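# Install the ticketed spare fan tray and tighten its screws

## Task

Using the ticket and the two service-guide pages (work order pages 1 to 3), take the spare fan tray the ticket specifies and put it into the slot the ticket specifies. Seat it fully and tighten both of its screws. The other slot must be left exactly as it was at the start, and every other fan tray must end standing upright on the antistatic (ESD) tray on the shelf. The ESD tray is loose on the shelf. Work only within the switch's slots, the shelf beneath them, and the space above and between these.

## Robot and tools

Robot: two arms, left_arm and right_arm, each ending in a parallel gripper with a wrist camera. The left arm is the robot's own left, on the +y side; this has nothing to do with which side of an image you see. Base poses in the scene frame: left_arm at (-0.013, +0.309, +1.463) m, quat_wxyz (+0.884, -0.345, +0.114, -0.292); right_arm at (-0.013, -0.309, +1.463) m, quat_wxyz (+0.884, +0.345, +0.114, +0.292).

Scene frame: origin on the floor (z = 0) under the centre of the robot's foot, +x forward, +z up, +y toward the left arm. The floor is the only surface of known height, and the furniture may sit at an angle. Reported positions are in metres and orientations as quat_wxyz; both can be wrong by a few centimetres, worse at long reach. A gripper's fingers extend along its own +z and open and close along its y. end_effector_position is the point between the pads, about 1 cm short of the fingertips.

Row layout (shared by execute_actions and move): 14 numbers, each in [-1, 1]. The first seven are left_arm: dx, dy, dz, rx, ry, rz, opening; the last seven are right_arm in the same order. Both arms are always written, even if one stays still. dx..rz are offsets, not poses: they are measured along the scene axes from that arm's Hand target as it stood when the action or move began, and rotation is about the Hand target's position. Scale: 1.0 equals 0.6 m for dx, dy, dz and 180 degrees for the rotation vector rx, ry, rz. A translation longer than 1.0 may be shortened along its direction. Because every call starts from the current Hand target, sending the same offset twice moves twice. Opening is absolute, not an offset: +1 fully open (0.094 m), -1 closed. Sending 0 for all six pose numbers re-requests the current Hand target; to keep a gripper as it is, repeat its current opening, since 0 means half open.

execute_actions(actions, cameras): actions is a list of actions; each action is a list of up to 15 rows, one per 1/30 s step. If fewer than 15 rows, the last row is held for the remaining steps. Every row counts from the action's start pose, not from the row before. Images come back only when actions is empty or cameras requests them (names, ["all"], or [] for none).

move(target, speed, blend, opening_speed, grip_force, blocking, cameras): drives each gripper in a straight line toward one 14-number row, or through a list of up to 15 rows, all offsets counted from the same starting Hand targets. speed is the top path speed in m/s (0.002 to 4.3, default 0.25; turning up to twice that in rad/s), one value or one per target. blend (m) rounds corners in a list; 0 stops at each point. opening_speed sets finger speed on the -1..+1 scale per second (at least 0.2); use it to close gently. grip_force is the per-pad force limit in newtons, 10 to 50, one value or one per arm; it persists, and lower values close slowly. blocking=false returns after about 0.5 s while the motion continues. Paths do not avoid obstacles or the other arm, lag and wander more when fast, and stop after 10 s total. Avoid routing a path near an arm's own base; go around it. The result adds a move: line saying how it ended (done, off_target, moving, held, fault) and which limits acted (paced = pose clipped, held = steps withheld). done means within 10 mm and 2 degrees; neither done nor off_target tells you about contact.

wait(seconds 0..10, cameras) lets time pass with commands held; stop(cameras) brakes a running move; zoom_image(camera, region [x0,y0,x1,y1], at most 504x504 px) enlarges part of the latest cam_left_wrist or cam_right_wrist image (672x504 each); show_instructions() shows the work order pages again; finished_scene(scene=1) ends the scene permanently, so only call it when the tray is seated, both screws tight, and everything else is stable.

Reading results: Hand target is the last commanded pose after clipping, and the next offsets start from it. The gripper often rests a little short of it; resend the shortfall as an offset. Orientation commands are clipped to 40 degrees from the measured orientation per step. grip_measured is the measured opening on the command scale; with nothing held it may read about 2.5 mm wide, and on a firm grasp slightly narrower than the part. grip_effort_nm is gripper motor effort (negative = closing), not a pad force. Joint torques include arm weight and friction; values 3 and 4 wrap at ±28 N m. Joint ranges (rad): waist ±2.880, shoulder 0 to 3.142, elbow 0 to 3.019 (straight at 2.964), wrist pitch -1.693 to 1.571, wrist yaw ±1.571, wrist roll ±2.094. Tool commands lists current gripper commands.

Cautions: never let the two grippers, their housings or cameras meet, and never close one gripper on the other's fingers. Don't knock parts out of the work area, drop them from a height, release them while moving, or strike the switch or shelf hard. Pushing a tray in or against a stop presses harder the faster the move and the further the target lies beyond contact; to release a press, command a target back behind the gripper. A stalled or stretched arm heats its motors: a MOTOR HOT line appears at 85 °C, and at 100 °C the arm goes limp and drops what it holds for 30 to 60 s (OVER-TEMPERATURE FAULT). Don't hold loads or push against stops longer than needed.

Each tool is called after "Call:" as name([rows], argument=value, ...), one row to a line, values as JSON.

Reference images:

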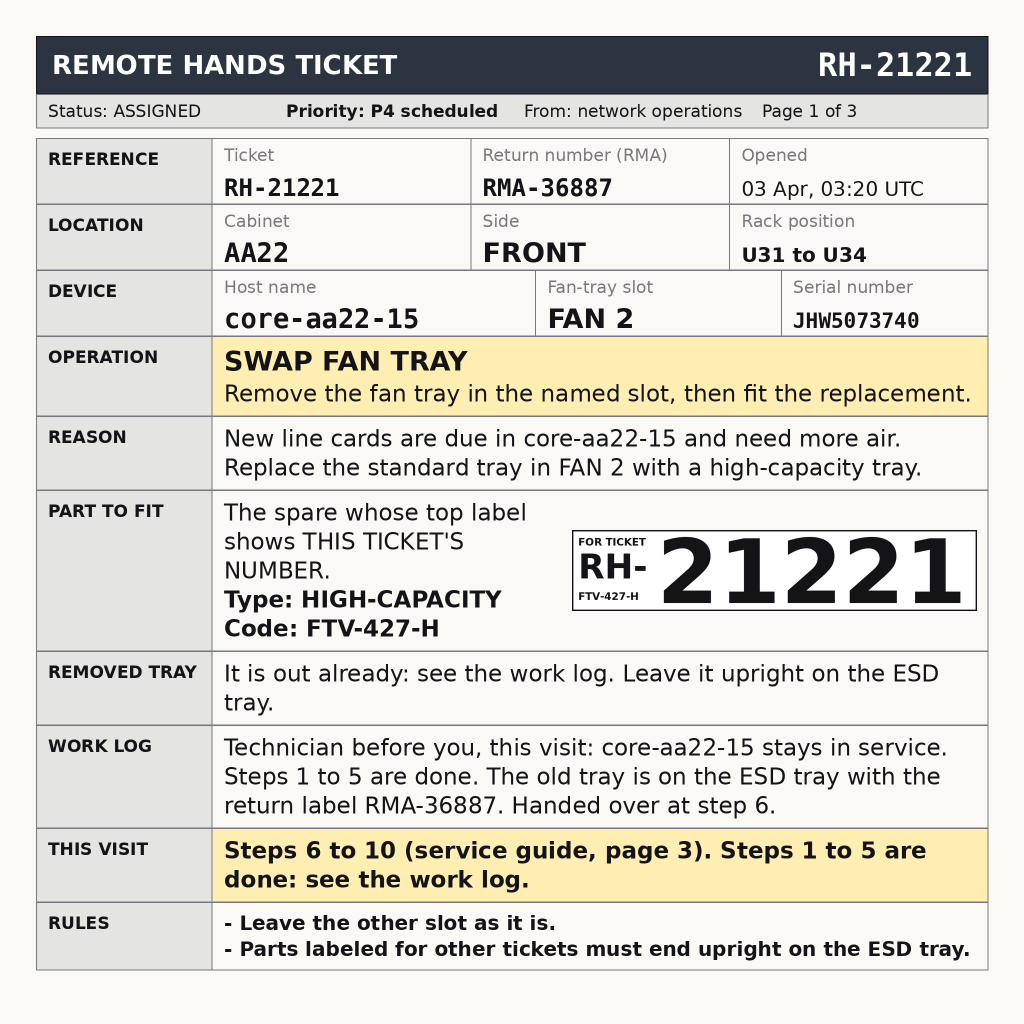

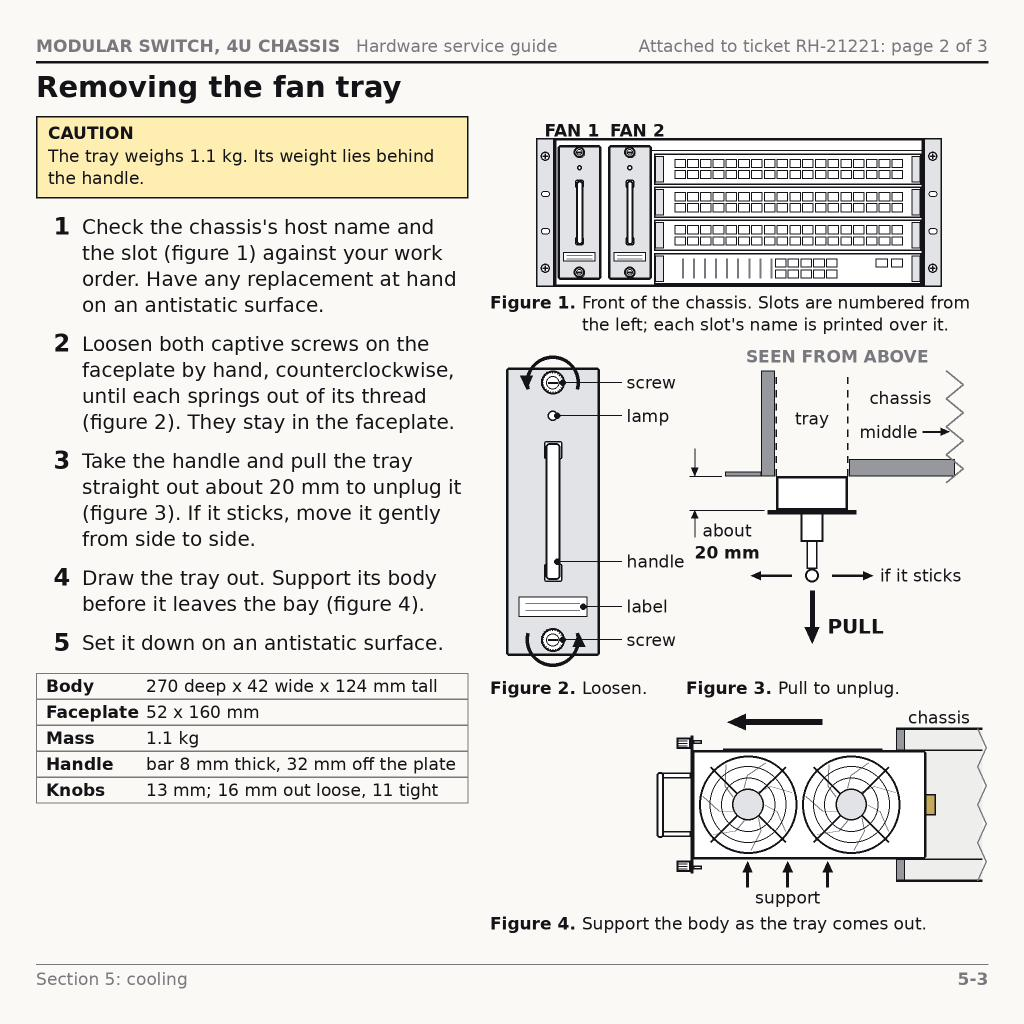

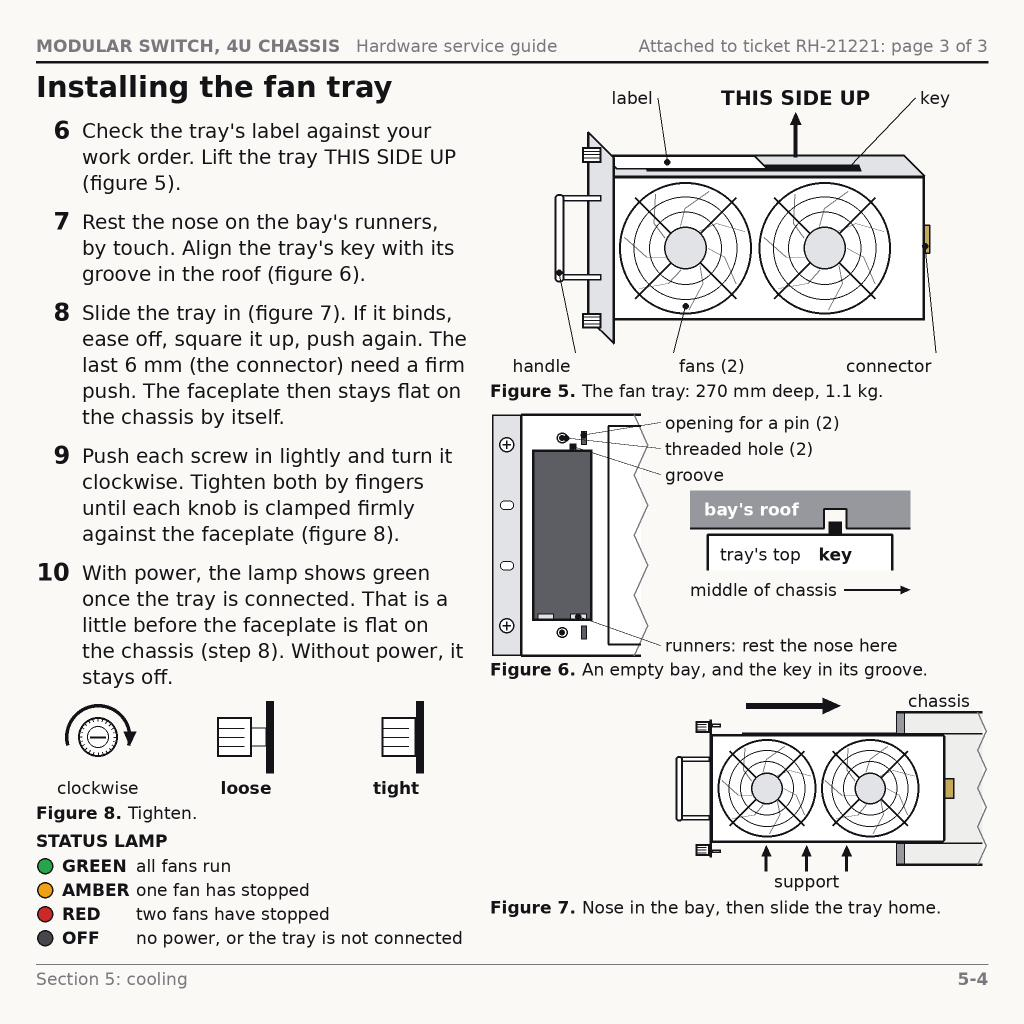

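## Session

Call:
execute_actions(actions=[])

Scene clock: 0.00 s.
left_arm: end_effector_position=(+0.4419, +0.2285, +1.2889) grip_measured=+1.000 grip_effort_nm=n/a end_effector_quat_wxyz=(+0.669, +0.410, +0.594, -0.179) | right_arm: end_effector_position=(+0.4090, -0.4581, +1.1442) grip_measured=+1.000 grip_effort_nm=n/a end_effector_quat_wxyz=(+0.447, +0.137, +0.872, +0.143)
Joint positions: left_arm=[0.878 2.009 0.616 1.053 0.992 1.367 0.094] | right_arm=[-1.253 2.058 0.646 1.24 -0.51 -0.271 0.094]
Joint velocities: within noise
Joint torques (N m): no reading
Motor temperatures (°C): left_arm=[26 34 31 31 30 30 28] | right_arm=[30 29 30 34 30 27 31]
Heat: left arm: hottest shoulder 34 °C; right arm: hottest wrist pitch 34 °C.
Hand target: left_arm +0.4378, +0.2278, +1.2862; +0.666, +0.409, +0.597, -0.182 | right_arm +0.4051, -0.4554, +1.1448; +0.444, +0.138, +0.873, +0.145
Tool commands: left_gripper/opening=+1.0 right_gripper/opening=+1.0

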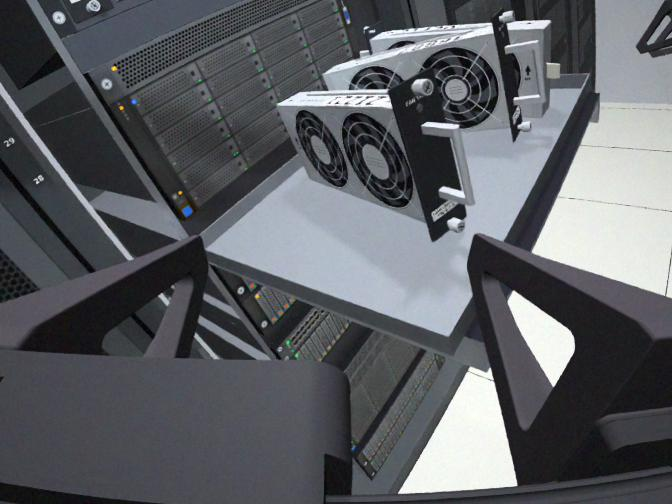

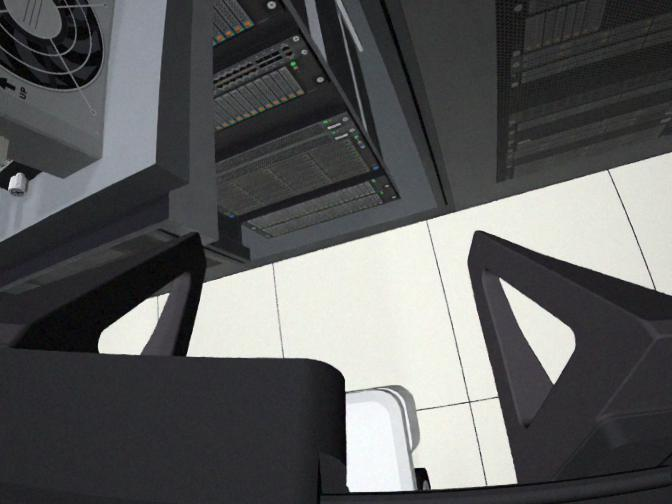

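Call:
zoom_image(camera="cam_left_wrist", region=[260, 0, 600, 250])

Call:
zoom_image(camera="cam_left_wrist", region=[0, 0, 300, 250])

Scaled by 1.482 from the camera's 672x504 image, which has a finer 960x720 frame.

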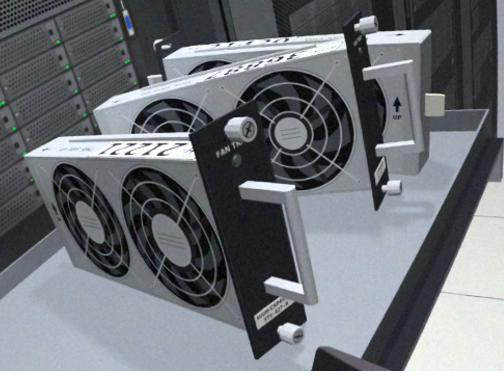

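Scaled by 1.680 from the camera's 672x504 image, which has a finer 960x720 frame.

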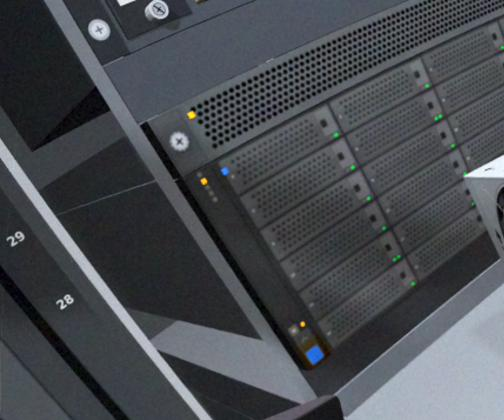

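Call:
move([
  [-0.146,-0.0,0.223,-0.106,0.0324,0.276,1,-0.15,0,0.45,-0.13,-0.198,-0.003,1],
  [-0.146,-0.13,0.223,-0.106,0.0324,0.276,1,-0.09,0.25,0.458,-0.13,-0.198,-0.003,1],
], blend=0.03, cameras=["all"])

Scene clock: 59.53 s.
left_arm: end_effector_position=(+0.3520, +0.1838, +1.4188) grip_measured=+1.000 grip_effort_nm=0.01 end_effector_quat_wxyz=(+0.496, +0.087, +0.860, -0.078) | right_arm: end_effector_position=(+0.3277, -0.4235, +1.4088) grip_measured=+1.000 grip_effort_nm=-0.01 end_effector_quat_wxyz=(+0.600, -0.048, +0.796, +0.073)
Joint positions: left_arm=[0.071 1.926 0.192 1.565 -0.541 0.545 0.094] | right_arm=[-1.249 1.465 0.033 1.552 -0.723 -0.516 0.094]
Joint torques (N m): left_arm=[-5.48 -4.42 0.35 1.96 0.2 -0.06] | right_arm=[1.44 -7.47 -3.14 0.84 -0.44 -0.07]
Heat: left arm: hottest shoulder 35 °C; right arm: hottest wrist pitch 34 °C.
Hand target: left_arm +0.3502, +0.1770, +1.4200; +0.707, +0.000, +0.707, +0.000 (not the last commanded pose) | right_arm +0.3272, -0.4272, +1.4073; +0.598, -0.043, +0.797, +0.071 (not the last commanded pose)
Off the commanded pose: left_arm 0.034 m, 33 deg | right_arm 0.121 m, 19 deg.
joint sent to its limit (left arm) — joint 4 (wrist pitch), upper limit.
move: held (right_arm; a check stopped the path), off_target (left_arm; braked when a check withheld steps of right_arm); path passed 1 of 2 targets; limits=held
pose unreachable (right arm): on one or more control steps of this call, first in action 0 (counted from 0), this arm could not follow its commanded pose, so it was not sent that pose on those steps. It may still have moved: this result reports where it is.
cause: moving toward the commanded pose would bring two parts of the arm too close to each other (its shoulder (the part past joint 1) and its forearm (the part past joint 3), with joints 2 (shoulder) and 3 (elbow) between them, 15 mm apart when it was first held).

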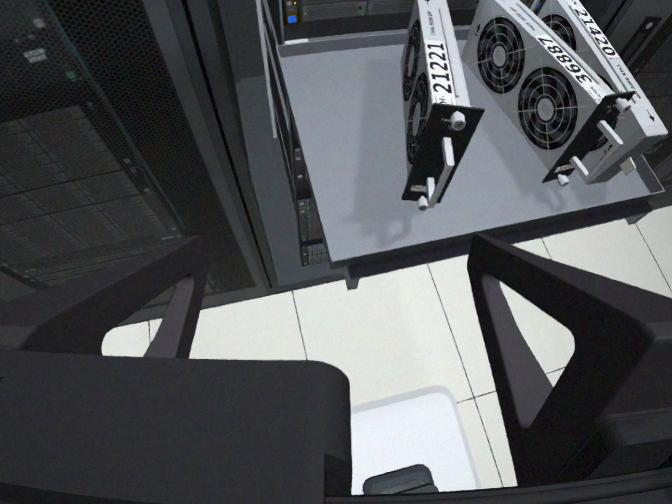

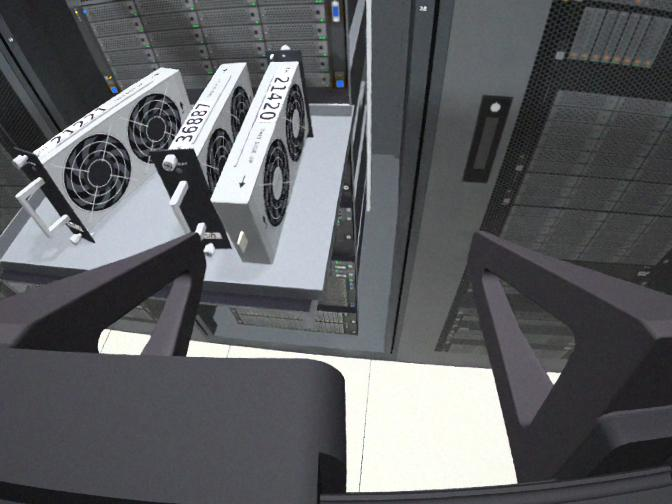

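Call:
move(target=[0.117,0.088,-0.067,0,0,0,1,0.155,0.128,-0.095,-0.0127,-0.0902,-0.0517,1], cameras=["all"])

Scene clock: 88.33 s.
left_arm: end_effector_position=(+0.4139, +0.2179, +1.3812) grip_measured=+1.000 grip_effort_nm=0.00 end_effector_quat_wxyz=(+0.548, +0.097, +0.824, -0.104) | right_arm: end_effector_position=(+0.4190, -0.3555, +1.3488) grip_measured=+1.000 grip_effort_nm=-0.01 end_effector_quat_wxyz=(+0.590, -0.071, +0.800, +0.085)
Joint positions: left_arm=[0.406 1.926 0.291 1.565 -0.095 0.619 0.094] | right_arm=[-0.902 1.786 0.283 1.552 -0.407 -0.599 0.094]
Joint torques (N m): left_arm=[-2.43 -7.94 -0.88 2.02 0.52 0.16] | right_arm=[7 -8.06 -2.65 1.66 -0.16 -0.29]
Heat: left arm: hottest shoulder 34 °C; right arm: hottest wrist pitch 33 °C.
Hand target: left_arm +0.4204, +0.2298, +1.3797; +0.707, +0.000, +0.707, +0.000 | right_arm +0.4202, -0.3505, +1.3502; +0.708, +0.000, +0.707, +0.000
Off the commanded pose: left_arm 0.014 m, 28 deg | right_arm 0.005 m, 21 deg.
joint sent to its limit (left arm) — joint 4 (wrist pitch), upper limit. The joint targets are off in orientation, not in position.
joint sent to its limit (right arm) — joint 4 (wrist pitch), upper limit. The joint targets are off in orientation, not in position.
move: off_target (left_arm, right_arm)

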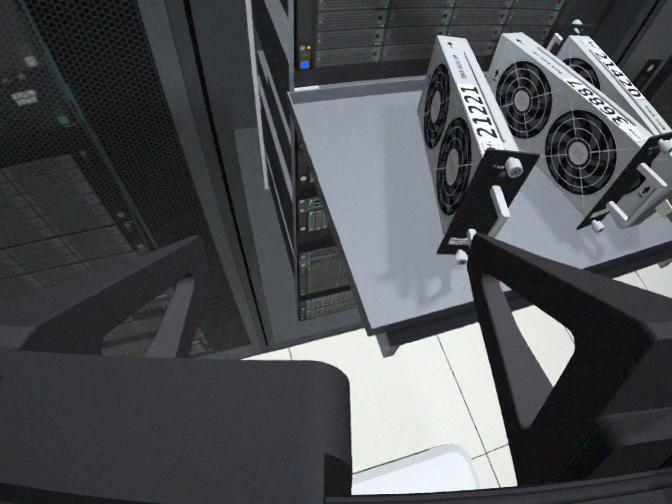

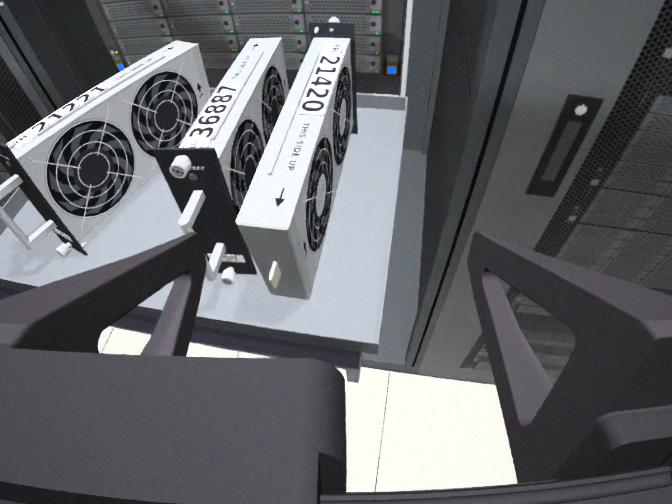

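Call:
move(target=[0.2,0.03,0.033,0,-0.1,0,1,0.2,0.0,0.08,0,-0.1,0,1], cameras=["all"])

Scene clock: 165.60 s.
left_arm: end_effector_position=(+0.5395, +0.2373, +1.4096) grip_measured=+1.000 grip_effort_nm=0.01 end_effector_quat_wxyz=(+0.697, +0.116, +0.701, -0.099) | right_arm: end_effector_position=(+0.5392, -0.3579, +1.3945) grip_measured=+1.000 grip_effort_nm=-0.01 end_effector_quat_wxyz=(+0.706, -0.089, +0.700, +0.057)
Joint positions: left_arm=[0.54 1.92 0.581 1.565 0.278 0.676 0.094] | right_arm=[-0.799 1.786 0.558 1.552 -0.453 -0.598 0.094]
Joint torques (N m): left_arm=[-3.78 -8.94 0.58 2.21 0.5 0.17] | right_arm=[9 -10.46 0.03 1.73 -0.42 -0.04]
Heat: left arm: hottest shoulder 34 °C; right arm: hottest wrist pitch 33 °C.
Hand target: left_arm +0.5403, +0.2478, +1.3996; +0.809, +0.000, +0.588, +0.000 | right_arm +0.5402, -0.3505, +1.3982; +0.809, +0.000, +0.587, +0.000
Off the commanded pose: left_arm 0.015 m, 25 deg | right_arm 0.008 m, 21 deg.
joint sent to its limit (left arm) — joint 4 (wrist pitch), upper limit. The joint targets are off in orientation, not in position.
joint sent to its limit (right arm) — joint 4 (wrist pitch), upper limit. The joint targets are off in orientation, not in position.
move: off_target (left_arm, right_arm)

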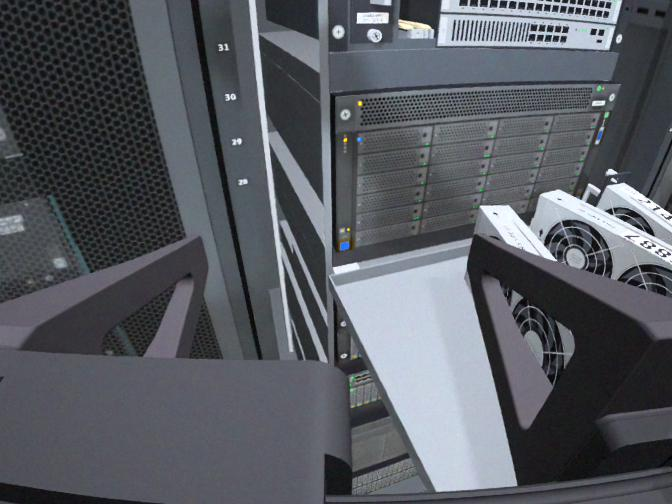

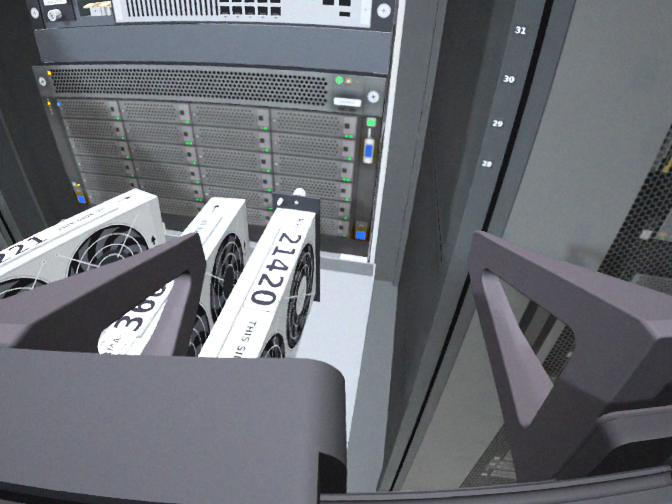

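Call:
move(target=[0.066,-0.38,0.034,0,0.4333,0,1,-0.117,-0.083,-0.03,0,0.1,0,1], cameras=["all"])

Scene clock: 338.33 s.
left_arm: end_effector_position=(+0.5777, +0.0356, +1.4200) grip_measured=+1.000 grip_effort_nm=0.01 end_effector_quat_wxyz=(+0.258, -0.003, +0.966, +0.005) | right_arm: end_effector_position=(+0.4743, -0.3904, +1.3759) grip_measured=+1.000 grip_effort_nm=-0.01 end_effector_quat_wxyz=(+0.647, -0.049, +0.760, +0.045)
Joint positions: left_arm=[-0.026 1.994 1.25 -0.112 -0.965 -0.108 0.094] | right_arm=[-0.894 1.714 0.388 1.552 -0.397 -0.557 0.094]
Joint torques (N m): left_arm=[-10.93 -10.05 8.44 0.28 0.02 -0.05] | right_arm=[4.72 -11.46 -2.47 1.76 -0.11 -0.02]
Heat: left arm: hottest shoulder 34 °C; right arm: hottest wrist pitch 33 °C.
Hand target: left_arm +0.5800, +0.0199, +1.4199; +0.258, +0.000, +0.966, +0.000 | right_arm +0.4700, -0.4003, +1.3802; +0.708, +0.000, +0.707, +0.000
Off the commanded pose: left_arm 0.016 m, 1 deg | right_arm 0.012 m, 12 deg.
joint sent to its limit (right arm) — joint 4 (wrist pitch), upper limit. The joint targets are off in orientation, not in position.
move: off_target (left_arm, right_arm)

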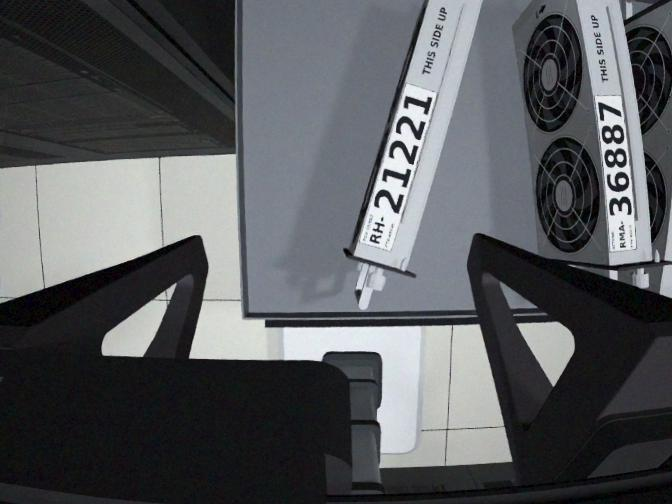

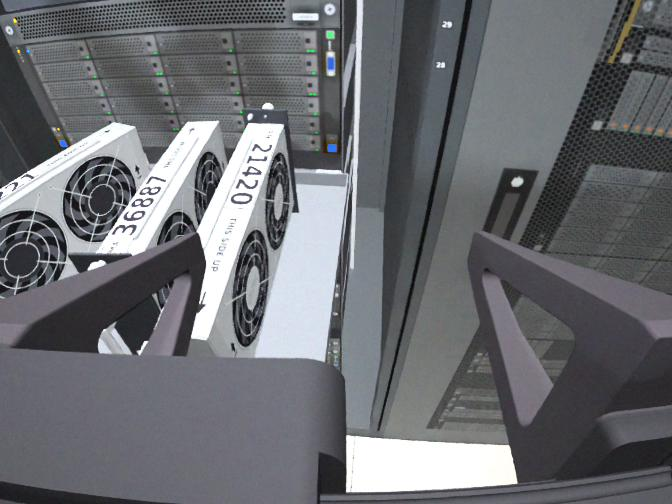

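Call:
move(target=[0.067,-0.058,-0.15,0,0,-0.0833,1,0,0,0,0,0,0,1], cameras=["cam_left_wrist"])

Scene clock: 373.87 s.
left_arm: end_effector_position=(+0.6103, -0.0172, +1.3473) grip_measured=+1.000 grip_effort_nm=0.01 end_effector_quat_wxyz=(+0.258, +0.132, +0.956, -0.039) | right_arm: end_effector_position=(+0.4743, -0.3904, +1.3759) grip_measured=+1.000 grip_effort_nm=-0.01 end_effector_quat_wxyz=(+0.647, -0.049, +0.760, +0.045)
Joint positions: left_arm=[0.057 2.175 1.384 0.001 -0.754 0.221 0.094] | right_arm=[-0.894 1.714 0.388 1.552 -0.397 -0.557 0.094]
Joint torques (N m): left_arm=[-9.88 -12.04 7.58 1.5 0.18 0.15] | right_arm=[4.72 -11.4 -2.47 1.76 -0.11 -0.02]
Heat: left arm: hottest shoulder 35 °C; right arm: hottest wrist pitch 33 °C.
Hand target: left_arm +0.6202, -0.0150, +1.3301; +0.256, +0.126, +0.958, -0.034 | right_arm +0.4700, -0.4003, +1.3802; +0.708, +0.000, +0.707, +0.000
Off the commanded pose: left_arm 0.020 m, 1 deg | right_arm 0.012 m, 12 deg.
joint sent to its limit (right arm) — joint 4 (wrist pitch), upper limit. The joint targets are off in orientation, not in position.
move: off_target (left_arm, right_arm)
Images, in order (width x height): cam_left_wrist 672x504.

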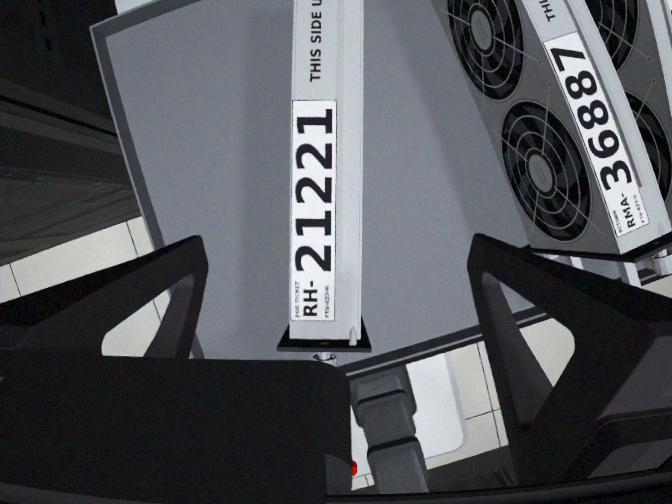

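Call:
move(target=[0.075,-0.012,-0.108,0,0,0,1,0,0,0,0,0,0,1], cameras=["cam_left_wrist"])

Scene clock: 405.07 s.
left_arm: end_effector_position=(+0.6607, -0.0260, +1.2868) grip_measured=+1.000 grip_effort_nm=0.01 end_effector_quat_wxyz=(+0.264, +0.126, +0.955, -0.040) | right_arm: end_effector_position=(+0.4743, -0.3904, +1.3759) grip_measured=+1.000 grip_effort_nm=-0.01 end_effector_quat_wxyz=(+0.647, -0.049, +0.760, +0.045)
Joint positions: left_arm=[0.141 2.323 1.566 0.035 -0.693 0.298 0.094] | right_arm=[-0.894 1.714 0.388 1.552 -0.397 -0.557 0.094]
Joint torques (N m): left_arm=[-10.75 -13.51 7.43 0.88 0.19 0.15] | right_arm=[4.78 -11.46 -2.47 1.77 -0.11 -0.02]
Heat: left arm: hottest shoulder 35 °C; right arm: hottest wrist pitch 33 °C.
Hand target: left_arm +0.6653, -0.0221, +1.2652; +0.256, +0.126, +0.958, -0.034 | right_arm +0.4700, -0.4003, +1.3802; +0.708, +0.000, +0.707, +0.000
Off the commanded pose: left_arm 0.022 m, 1 deg | right_arm 0.012 m, 12 deg.
joint sent to its limit (right arm) — joint 4 (wrist pitch), upper limit. The joint targets are off in orientation, not in position.
move: off_target (left_arm, right_arm)
Images, in order (width x height): cam_left_wrist 672x504.

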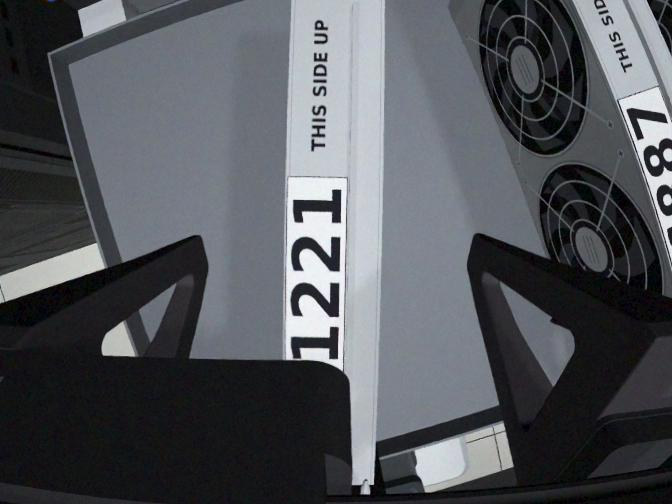

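Call:
move(target=[0.002,0.004,-0.12,0,0,0,1,0,0,0,0,0,0,1], speed=0.1, cameras=["all"])

Scene clock: 426.93 s.
left_arm: end_effector_position=(+0.6617, -0.0294, +1.2200) grip_measured=+1.000 grip_effort_nm=0.01 end_effector_quat_wxyz=(+0.262, +0.133, +0.955, -0.042) | right_arm: end_effector_position=(+0.4743, -0.3904, +1.3759) grip_measured=+1.000 grip_effort_nm=-0.01 end_effector_quat_wxyz=(+0.647, -0.049, +0.760, +0.045)
Joint positions: left_arm=[0.205 2.436 1.624 0.115 -0.637 0.358 0.094] | right_arm=[-0.894 1.714 0.388 1.552 -0.397 -0.557 0.094]
Joint torques (N m): left_arm=[-10.46 -13.51 6.63 1.51 0.23 0.18] | right_arm=[4.72 -11.46 -2.45 1.76 -0.11 -0.02]
Heat: left arm: hottest shoulder 34 °C; right arm: hottest wrist pitch 33 °C.
Hand target: left_arm +0.6662, -0.0198, +1.1931; +0.256, +0.126, +0.958, -0.034 | right_arm +0.4700, -0.4003, +1.3802; +0.708, +0.000, +0.707, +0.000
Off the commanded pose: left_arm 0.029 m, 1 deg | right_arm 0.012 m, 12 deg.
joint sent to its limit (right arm) — joint 4 (wrist pitch), upper limit. The joint targets are off in orientation, not in position.
move: off_target (left_arm, right_arm)

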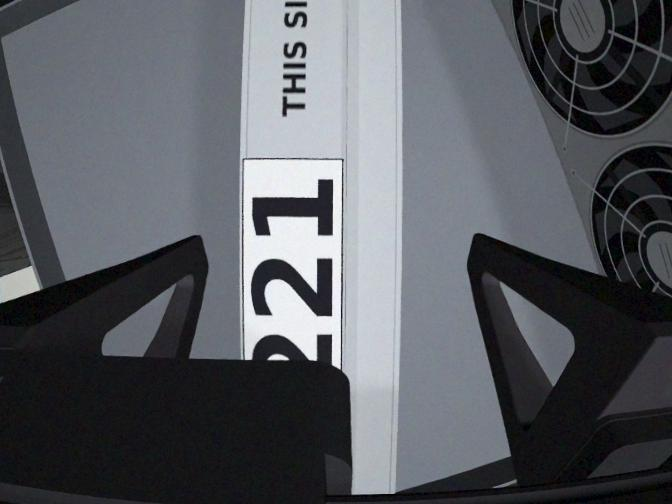

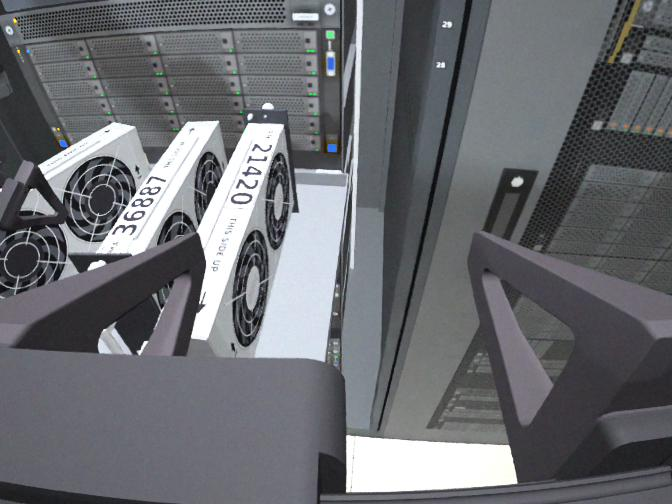

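Call:
move(target=[0.003,0.013,-0.02,0,0,0,1,0,0,0,0,0,0,1], speed=0.1, cameras=["cam_left_wrist"])

Scene clock: 438.50 s.
left_arm: end_effector_position=(+0.6661, -0.0222, +1.2130) grip_measured=+1.000 grip_effort_nm=0.01 end_effector_quat_wxyz=(+0.265, +0.131, +0.954, -0.043) | right_arm: end_effector_position=(+0.4743, -0.3904, +1.3759) grip_measured=+1.000 grip_effort_nm=-0.01 end_effector_quat_wxyz=(+0.647, -0.049, +0.760, +0.045)
Joint positions: left_arm=[0.222 2.437 1.624 0.132 -0.621 0.373 0.094] | right_arm=[-0.894 1.714 0.388 1.552 -0.397 -0.557 0.094]
Joint torques (N m): left_arm=[-10.17 -12.86 6.6 1.5 0.22 0.19] | right_arm=[4.78 -11.4 -2.47 1.77 -0.11 -0.02]
Heat: left arm: hottest shoulder 34 °C; right arm: hottest wrist pitch 33 °C.
Hand target: left_arm +0.6681, -0.0120, +1.1812; +0.256, +0.126, +0.958, -0.034 | right_arm +0.4700, -0.4003, +1.3802; +0.708, +0.000, +0.707, +0.000
Off the commanded pose: left_arm 0.034 m, 2 deg | right_arm 0.012 m, 12 deg.
joint sent to its limit (right arm) — joint 4 (wrist pitch), upper limit. The joint targets are off in orientation, not in position.
move: off_target (left_arm, right_arm)
Images, in order (width x height): cam_left_wrist 672x504.

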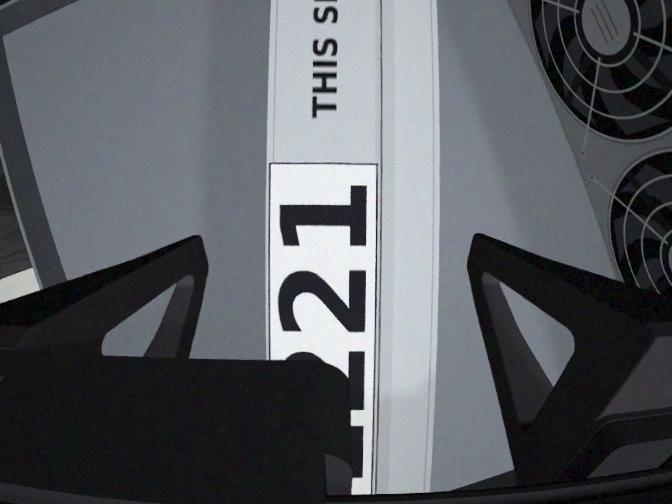

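Call:
move(target=[0,-0.009,0,0,0,0,1,0,0,0,0,0,0,1], speed=0.1, cameras=["cam_left_wrist"])

Scene clock: 449.43 s.
left_arm: end_effector_position=(+0.6700, -0.0236, +1.2130) grip_measured=+1.000 grip_effort_nm=0.01 end_effector_quat_wxyz=(+0.268, +0.129, +0.954, -0.043) | right_arm: end_effector_position=(+0.4743, -0.3904, +1.3759) grip_measured=+1.000 grip_effort_nm=-0.01 end_effector_quat_wxyz=(+0.647, -0.049, +0.760, +0.045)
Joint positions: left_arm=[0.222 2.444 1.637 0.133 -0.621 0.373 0.094] | right_arm=[-0.894 1.714 0.388 1.552 -0.397 -0.557 0.094]
Joint torques (N m): left_arm=[-10.46 -12.57 6.45 1.22 0.06 0.11] | right_arm=[4.72 -11.4 -2.47 1.76 -0.11 -0.02]
Heat: left arm: hottest shoulder 35 °C; right arm: hottest wrist pitch 33 °C.
Hand target: left_arm +0.6680, -0.0174, +1.1811; +0.256, +0.126, +0.958, -0.034 | right_arm +0.4700, -0.4003, +1.3802; +0.708, +0.000, +0.707, +0.000
Off the commanded pose: left_arm 0.033 m, 2 deg | right_arm 0.012 m, 12 deg.
joint sent to its limit (right arm) — joint 4 (wrist pitch), upper limit. The joint targets are off in orientation, not in position.
move: off_target (left_arm, right_arm)
Images, in order (width x height): cam_left_wrist 672x504.

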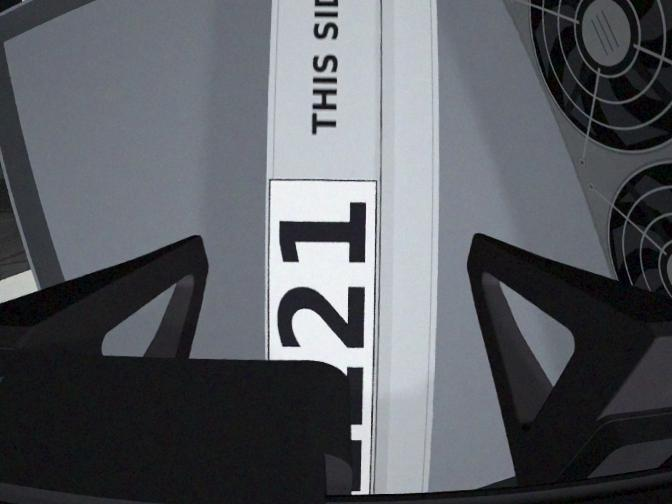

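Call:
move(target=[0,-0.003,0,0,0,0,-0.3,0,0,0,0,0,0,1], speed=0.1, opening_speed=0.4, cameras=["cam_left_wrist"])

Scene clock: 466.00 s.
left_arm: end_effector_position=(+0.6718, -0.0248, +1.2128) grip_measured=-0.098 grip_effort_nm=-1.02 end_effector_quat_wxyz=(+0.269, +0.129, +0.953, -0.044) | right_arm: end_effector_position=(+0.4743, -0.3904, +1.3759) grip_measured=+1.000 grip_effort_nm=-0.01 end_effector_quat_wxyz=(+0.647, -0.049, +0.760, +0.045)
Joint positions: left_arm=[0.222 2.448 1.644 0.133 -0.619 0.374 0.042] | right_arm=[-0.894 1.714 0.388 1.552 -0.397 -0.557 0.094]
Joint torques (N m): left_arm=[-10.58 -13.1 6.5 1.07 -0.06 0.12] | right_arm=[4.72 -11.4 -2.47 1.76 -0.11 -0.02]
Heat: left arm: hottest shoulder 35 °C; right arm: hottest wrist pitch 33 °C.
Hand target: left_arm +0.6681, -0.0192, +1.1811; +0.256, +0.126, +0.958, -0.034 | right_arm +0.4700, -0.4003, +1.3802; +0.708, +0.000, +0.707, +0.000
Off the commanded pose: left_arm 0.032 m, 2 deg | right_arm 0.012 m, 12 deg.
joint sent to its limit (right arm) — joint 4 (wrist pitch), upper limit. The joint targets are off in orientation, not in position.
move: off_target (left_arm, right_arm)
Images, in order (width x height): cam_left_wrist 672x504.

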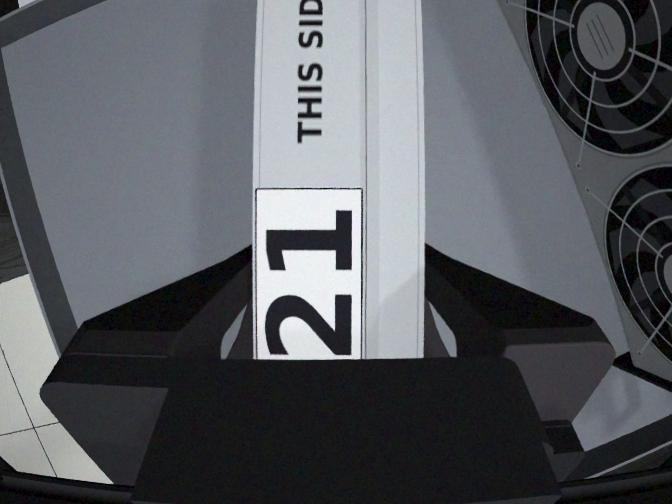

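Call:
move(target=[-0.02,0,0.15,0,0,0,-0.3,0,0,0,0,0,0,1], speed=0.08, cameras=["all"])

Scene clock: 474.10 s.
left_arm: end_effector_position=(+0.6387, -0.0028, +1.2142) grip_measured=-0.099 grip_effort_nm=-1.03 end_effector_quat_wxyz=(+0.224, +0.126, +0.966, -0.021) | right_arm: end_effector_position=(+0.4743, -0.3904, +1.3759) grip_measured=+1.000 grip_effort_nm=-0.01 end_effector_quat_wxyz=(+0.647, -0.049, +0.760, +0.045)
Joint positions: left_arm=[0.218 2.39 1.557 0.057 -0.688 0.308 0.042] | right_arm=[-0.894 1.714 0.388 1.552 -0.397 -0.557 0.094]
Joint torques (N m): left_arm=[-16.56 -19.55 4.04 0.32 -0.13 0.01] | right_arm=[4.78 -11.46 -2.47 1.77 -0.11 -0.02]
Heat: left arm: hottest shoulder 36 °C; right arm: hottest wrist pitch 33 °C.
Hand target: left_arm +0.6561, -0.0193, +1.2711; +0.256, +0.126, +0.958, -0.034 | right_arm +0.4700, -0.4003, +1.3802; +0.708, +0.000, +0.707, +0.000
Off the commanded pose: left_arm 0.062 m, 4 deg | right_arm 0.012 m, 12 deg.
joint sent to its limit (right arm) — joint 4 (wrist pitch), upper limit. The joint targets are off in orientation, not in position.
move: off_target (left_arm, right_arm)

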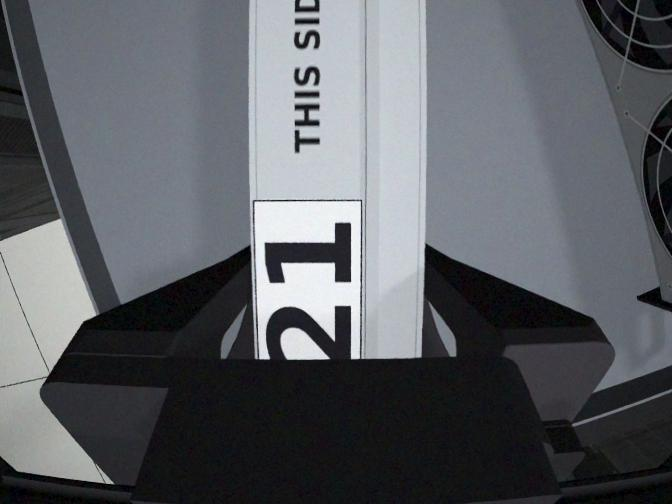

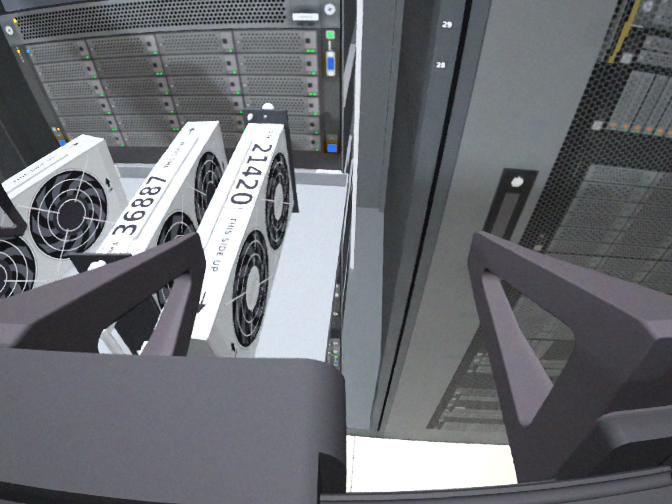

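Call:
move(target=[0.03,0,0.13,0,0,0,-0.3,0,0,0,0,0,0,1], speed=0.08, cameras=["all"])

Scene clock: 486.77 s.
left_arm: end_effector_position=(+0.6335, +0.0007, +1.2574) grip_measured=-0.099 grip_effort_nm=-1.02 end_effector_quat_wxyz=(+0.193, +0.144, +0.970, -0.011) | right_arm: end_effector_position=(+0.4743, -0.3904, +1.3759) grip_measured=+1.000 grip_effort_nm=-0.01 end_effector_quat_wxyz=(+0.647, -0.049, +0.760, +0.045)
Joint positions: left_arm=[0.171 2.317 1.557 -0.127 -0.74 0.246 0.042] | right_arm=[-0.894 1.714 0.388 1.552 -0.397 -0.557 0.094]
Joint torques (N m): left_arm=[-17.9 -21.25 6.8 0.95 -0.05 -0.06] | right_arm=[4.72 -11.46 -2.47 1.76 -0.11 -0.02]
Heat: left arm: hottest shoulder 36 °C; right arm: hottest wrist pitch 32 °C.
Hand target: left_arm +0.6742, -0.0191, +1.3492; +0.256, +0.126, +0.958, -0.034 | right_arm +0.4700, -0.4003, +1.3802; +0.708, +0.000, +0.707, +0.000
Off the commanded pose: left_arm 0.102 m, 8 deg | right_arm 0.012 m, 12 deg.
joint sent to its limit (right arm) — joint 4 (wrist pitch), upper limit. The joint targets are off in orientation, not in position.
move: off_target (left_arm, right_arm)

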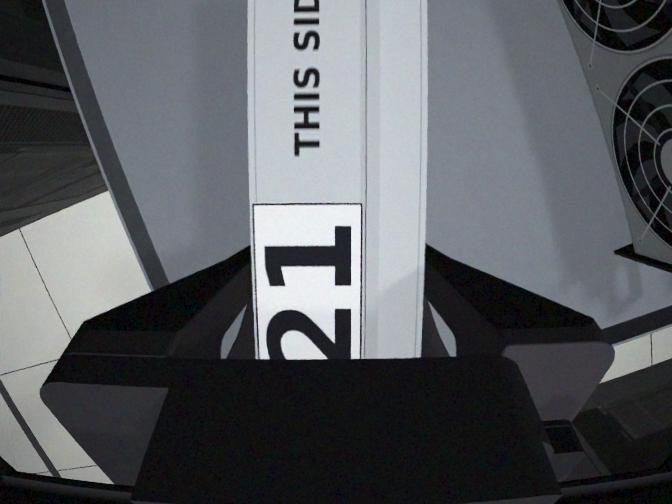

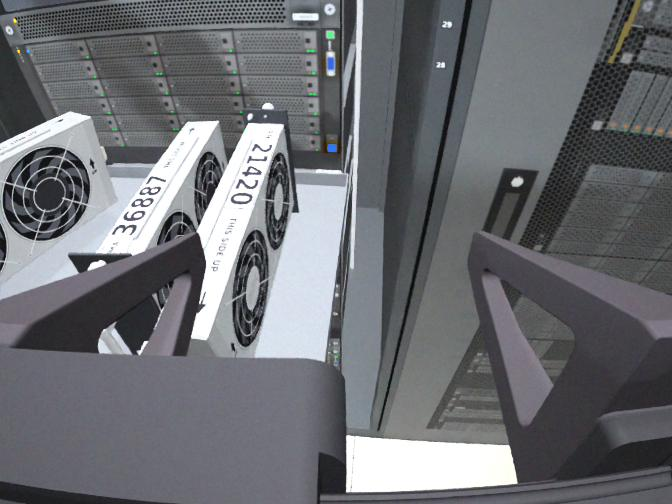

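Call:
move(target=[0.01,0.033,0.32,0,-0.045,0.065,-0.3,0,0,0,0,0,0,1], speed=0.1, cameras=["all"])

Scene clock: 510.03 s.
left_arm: end_effector_position=(+0.6487, +0.0093, +1.4366) grip_measured=-0.099 grip_effort_nm=-1.02 end_effector_quat_wxyz=(+0.262, +0.067, +0.962, +0.037) | right_arm: end_effector_position=(+0.4743, -0.3904, +1.3759) grip_measured=+1.000 grip_effort_nm=-0.01 end_effector_quat_wxyz=(+0.647, -0.049, +0.760, +0.045)
Joint positions: left_arm=[-0.02 2.108 1.525 -0.248 -0.988 0.067 0.042] | right_arm=[-0.894 1.714 0.388 1.552 -0.397 -0.557 0.094]
Joint torques (N m): left_arm=[-17.85 -20.54 10.39 1.2 -0.37 -0.05] | right_arm=[4.72 -11.46 -2.47 1.76 -0.11 -0.02]
Motor temperatures (°C): left_arm=[31 39 34 30 29 30 29] | right_arm=[30 31 30 32 29 26 30]
Heat: left arm: hottest shoulder 39 °C; right arm: hottest wrist pitch 32 °C.
Hand target: left_arm +0.6802, +0.0006, +1.5411; +0.325, +0.030, +0.945, +0.002 | right_arm +0.4700, -0.4003, +1.3802; +0.708, +0.000, +0.707, +0.000
Off the commanded pose: left_arm 0.110 m, 10 deg | right_arm 0.012 m, 12 deg.
joint sent to its limit (right arm) — joint 4 (wrist pitch), upper limit. The joint targets are off in orientation, not in position.
move: off_target (left_arm, right_arm)

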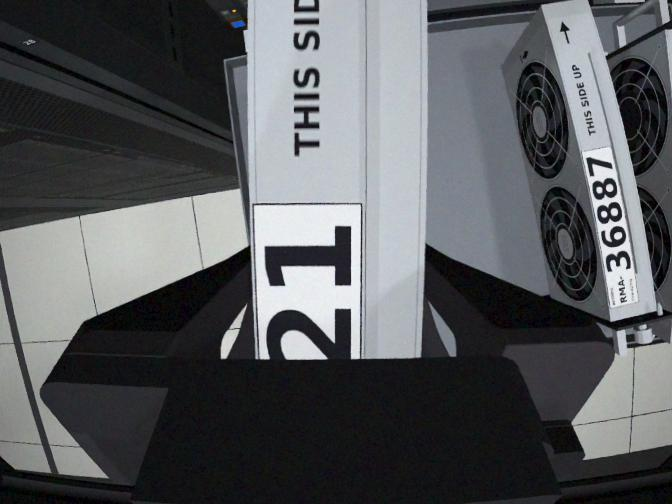

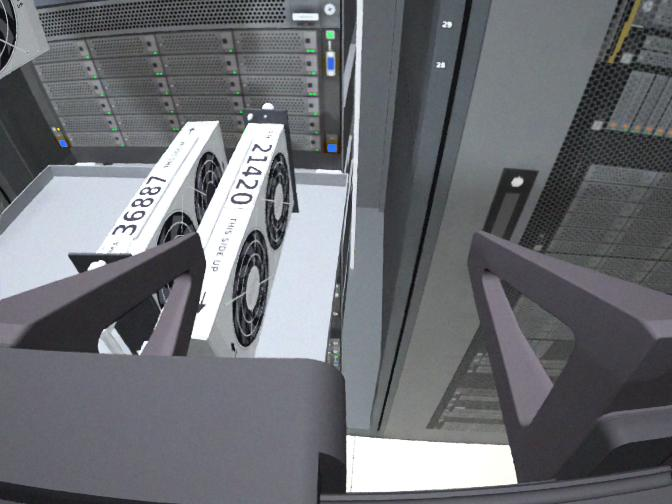

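Call:
move(target=[0,0,0,0,0,0,-0.3,-0.033,0.167,0.167,0.5,0,0,1], cameras=["all"])

Scene clock: 575.90 s.
left_arm: end_effector_position=(+0.6487, +0.0093, +1.4366) grip_measured=-0.099 grip_effort_nm=-1.03 end_effector_quat_wxyz=(+0.262, +0.067, +0.962, +0.037) | right_arm: end_effector_position=(+0.4499, -0.2990, +1.4698) grip_measured=+1.000 grip_effort_nm=-0.01 end_effector_quat_wxyz=(+0.430, +0.504, +0.575, +0.479)
Joint positions: left_arm=[-0.02 2.108 1.525 -0.248 -0.988 0.066 0.042] | right_arm=[-0.444 1.586 0.241 1.552 0.061 0.901 0.094]
Joint torques (N m): left_arm=[-17.73 -20.25 10.3 1.25 -0.38 -0.02] | right_arm=[7.94 -8.53 0.1 1.63 -0.14 -0.11]
Heat: left arm: hottest shoulder 37 °C; right arm: hottest wrist pitch 32 °C.
Hand target: left_arm +0.6802, +0.0006, +1.5411; +0.325, +0.030, +0.945, +0.002 | right_arm +0.4502, -0.3001, +1.4804; +0.500, +0.500, +0.500, +0.499
Off the commanded pose: left_arm 0.110 m, 10 deg | right_arm 0.011 m, 12 deg.
joint sent to its limit (right arm) — joint 4 (wrist pitch), upper limit. The joint targets are off in orientation, not in position.
move: off_target (left_arm, right_arm)

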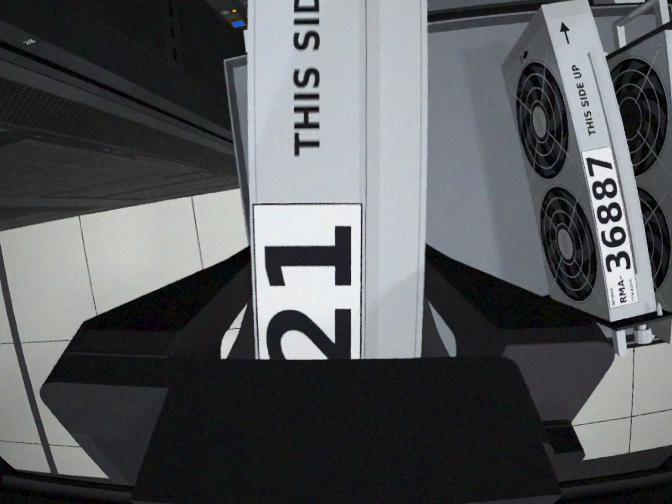

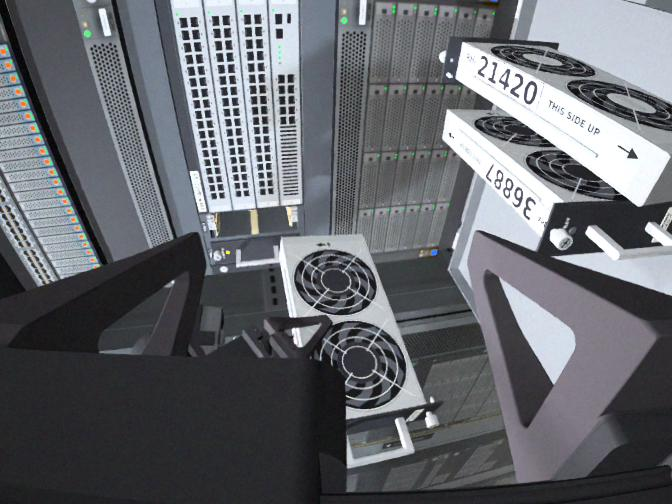

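Call:
zoom_image(camera="cam_right_wrist", region=[170, 150, 320, 290])

Scaled by 3.360 from the camera's 672x504 image, which has a finer 960x720 frame.

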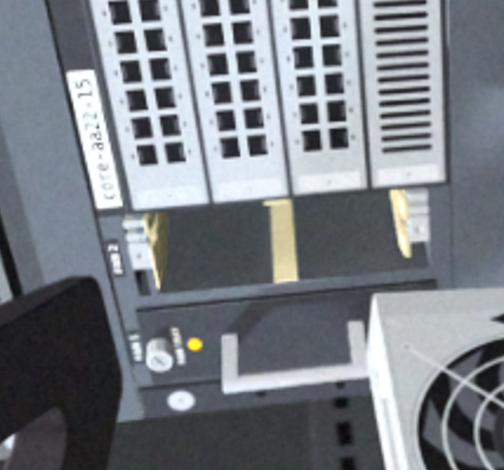

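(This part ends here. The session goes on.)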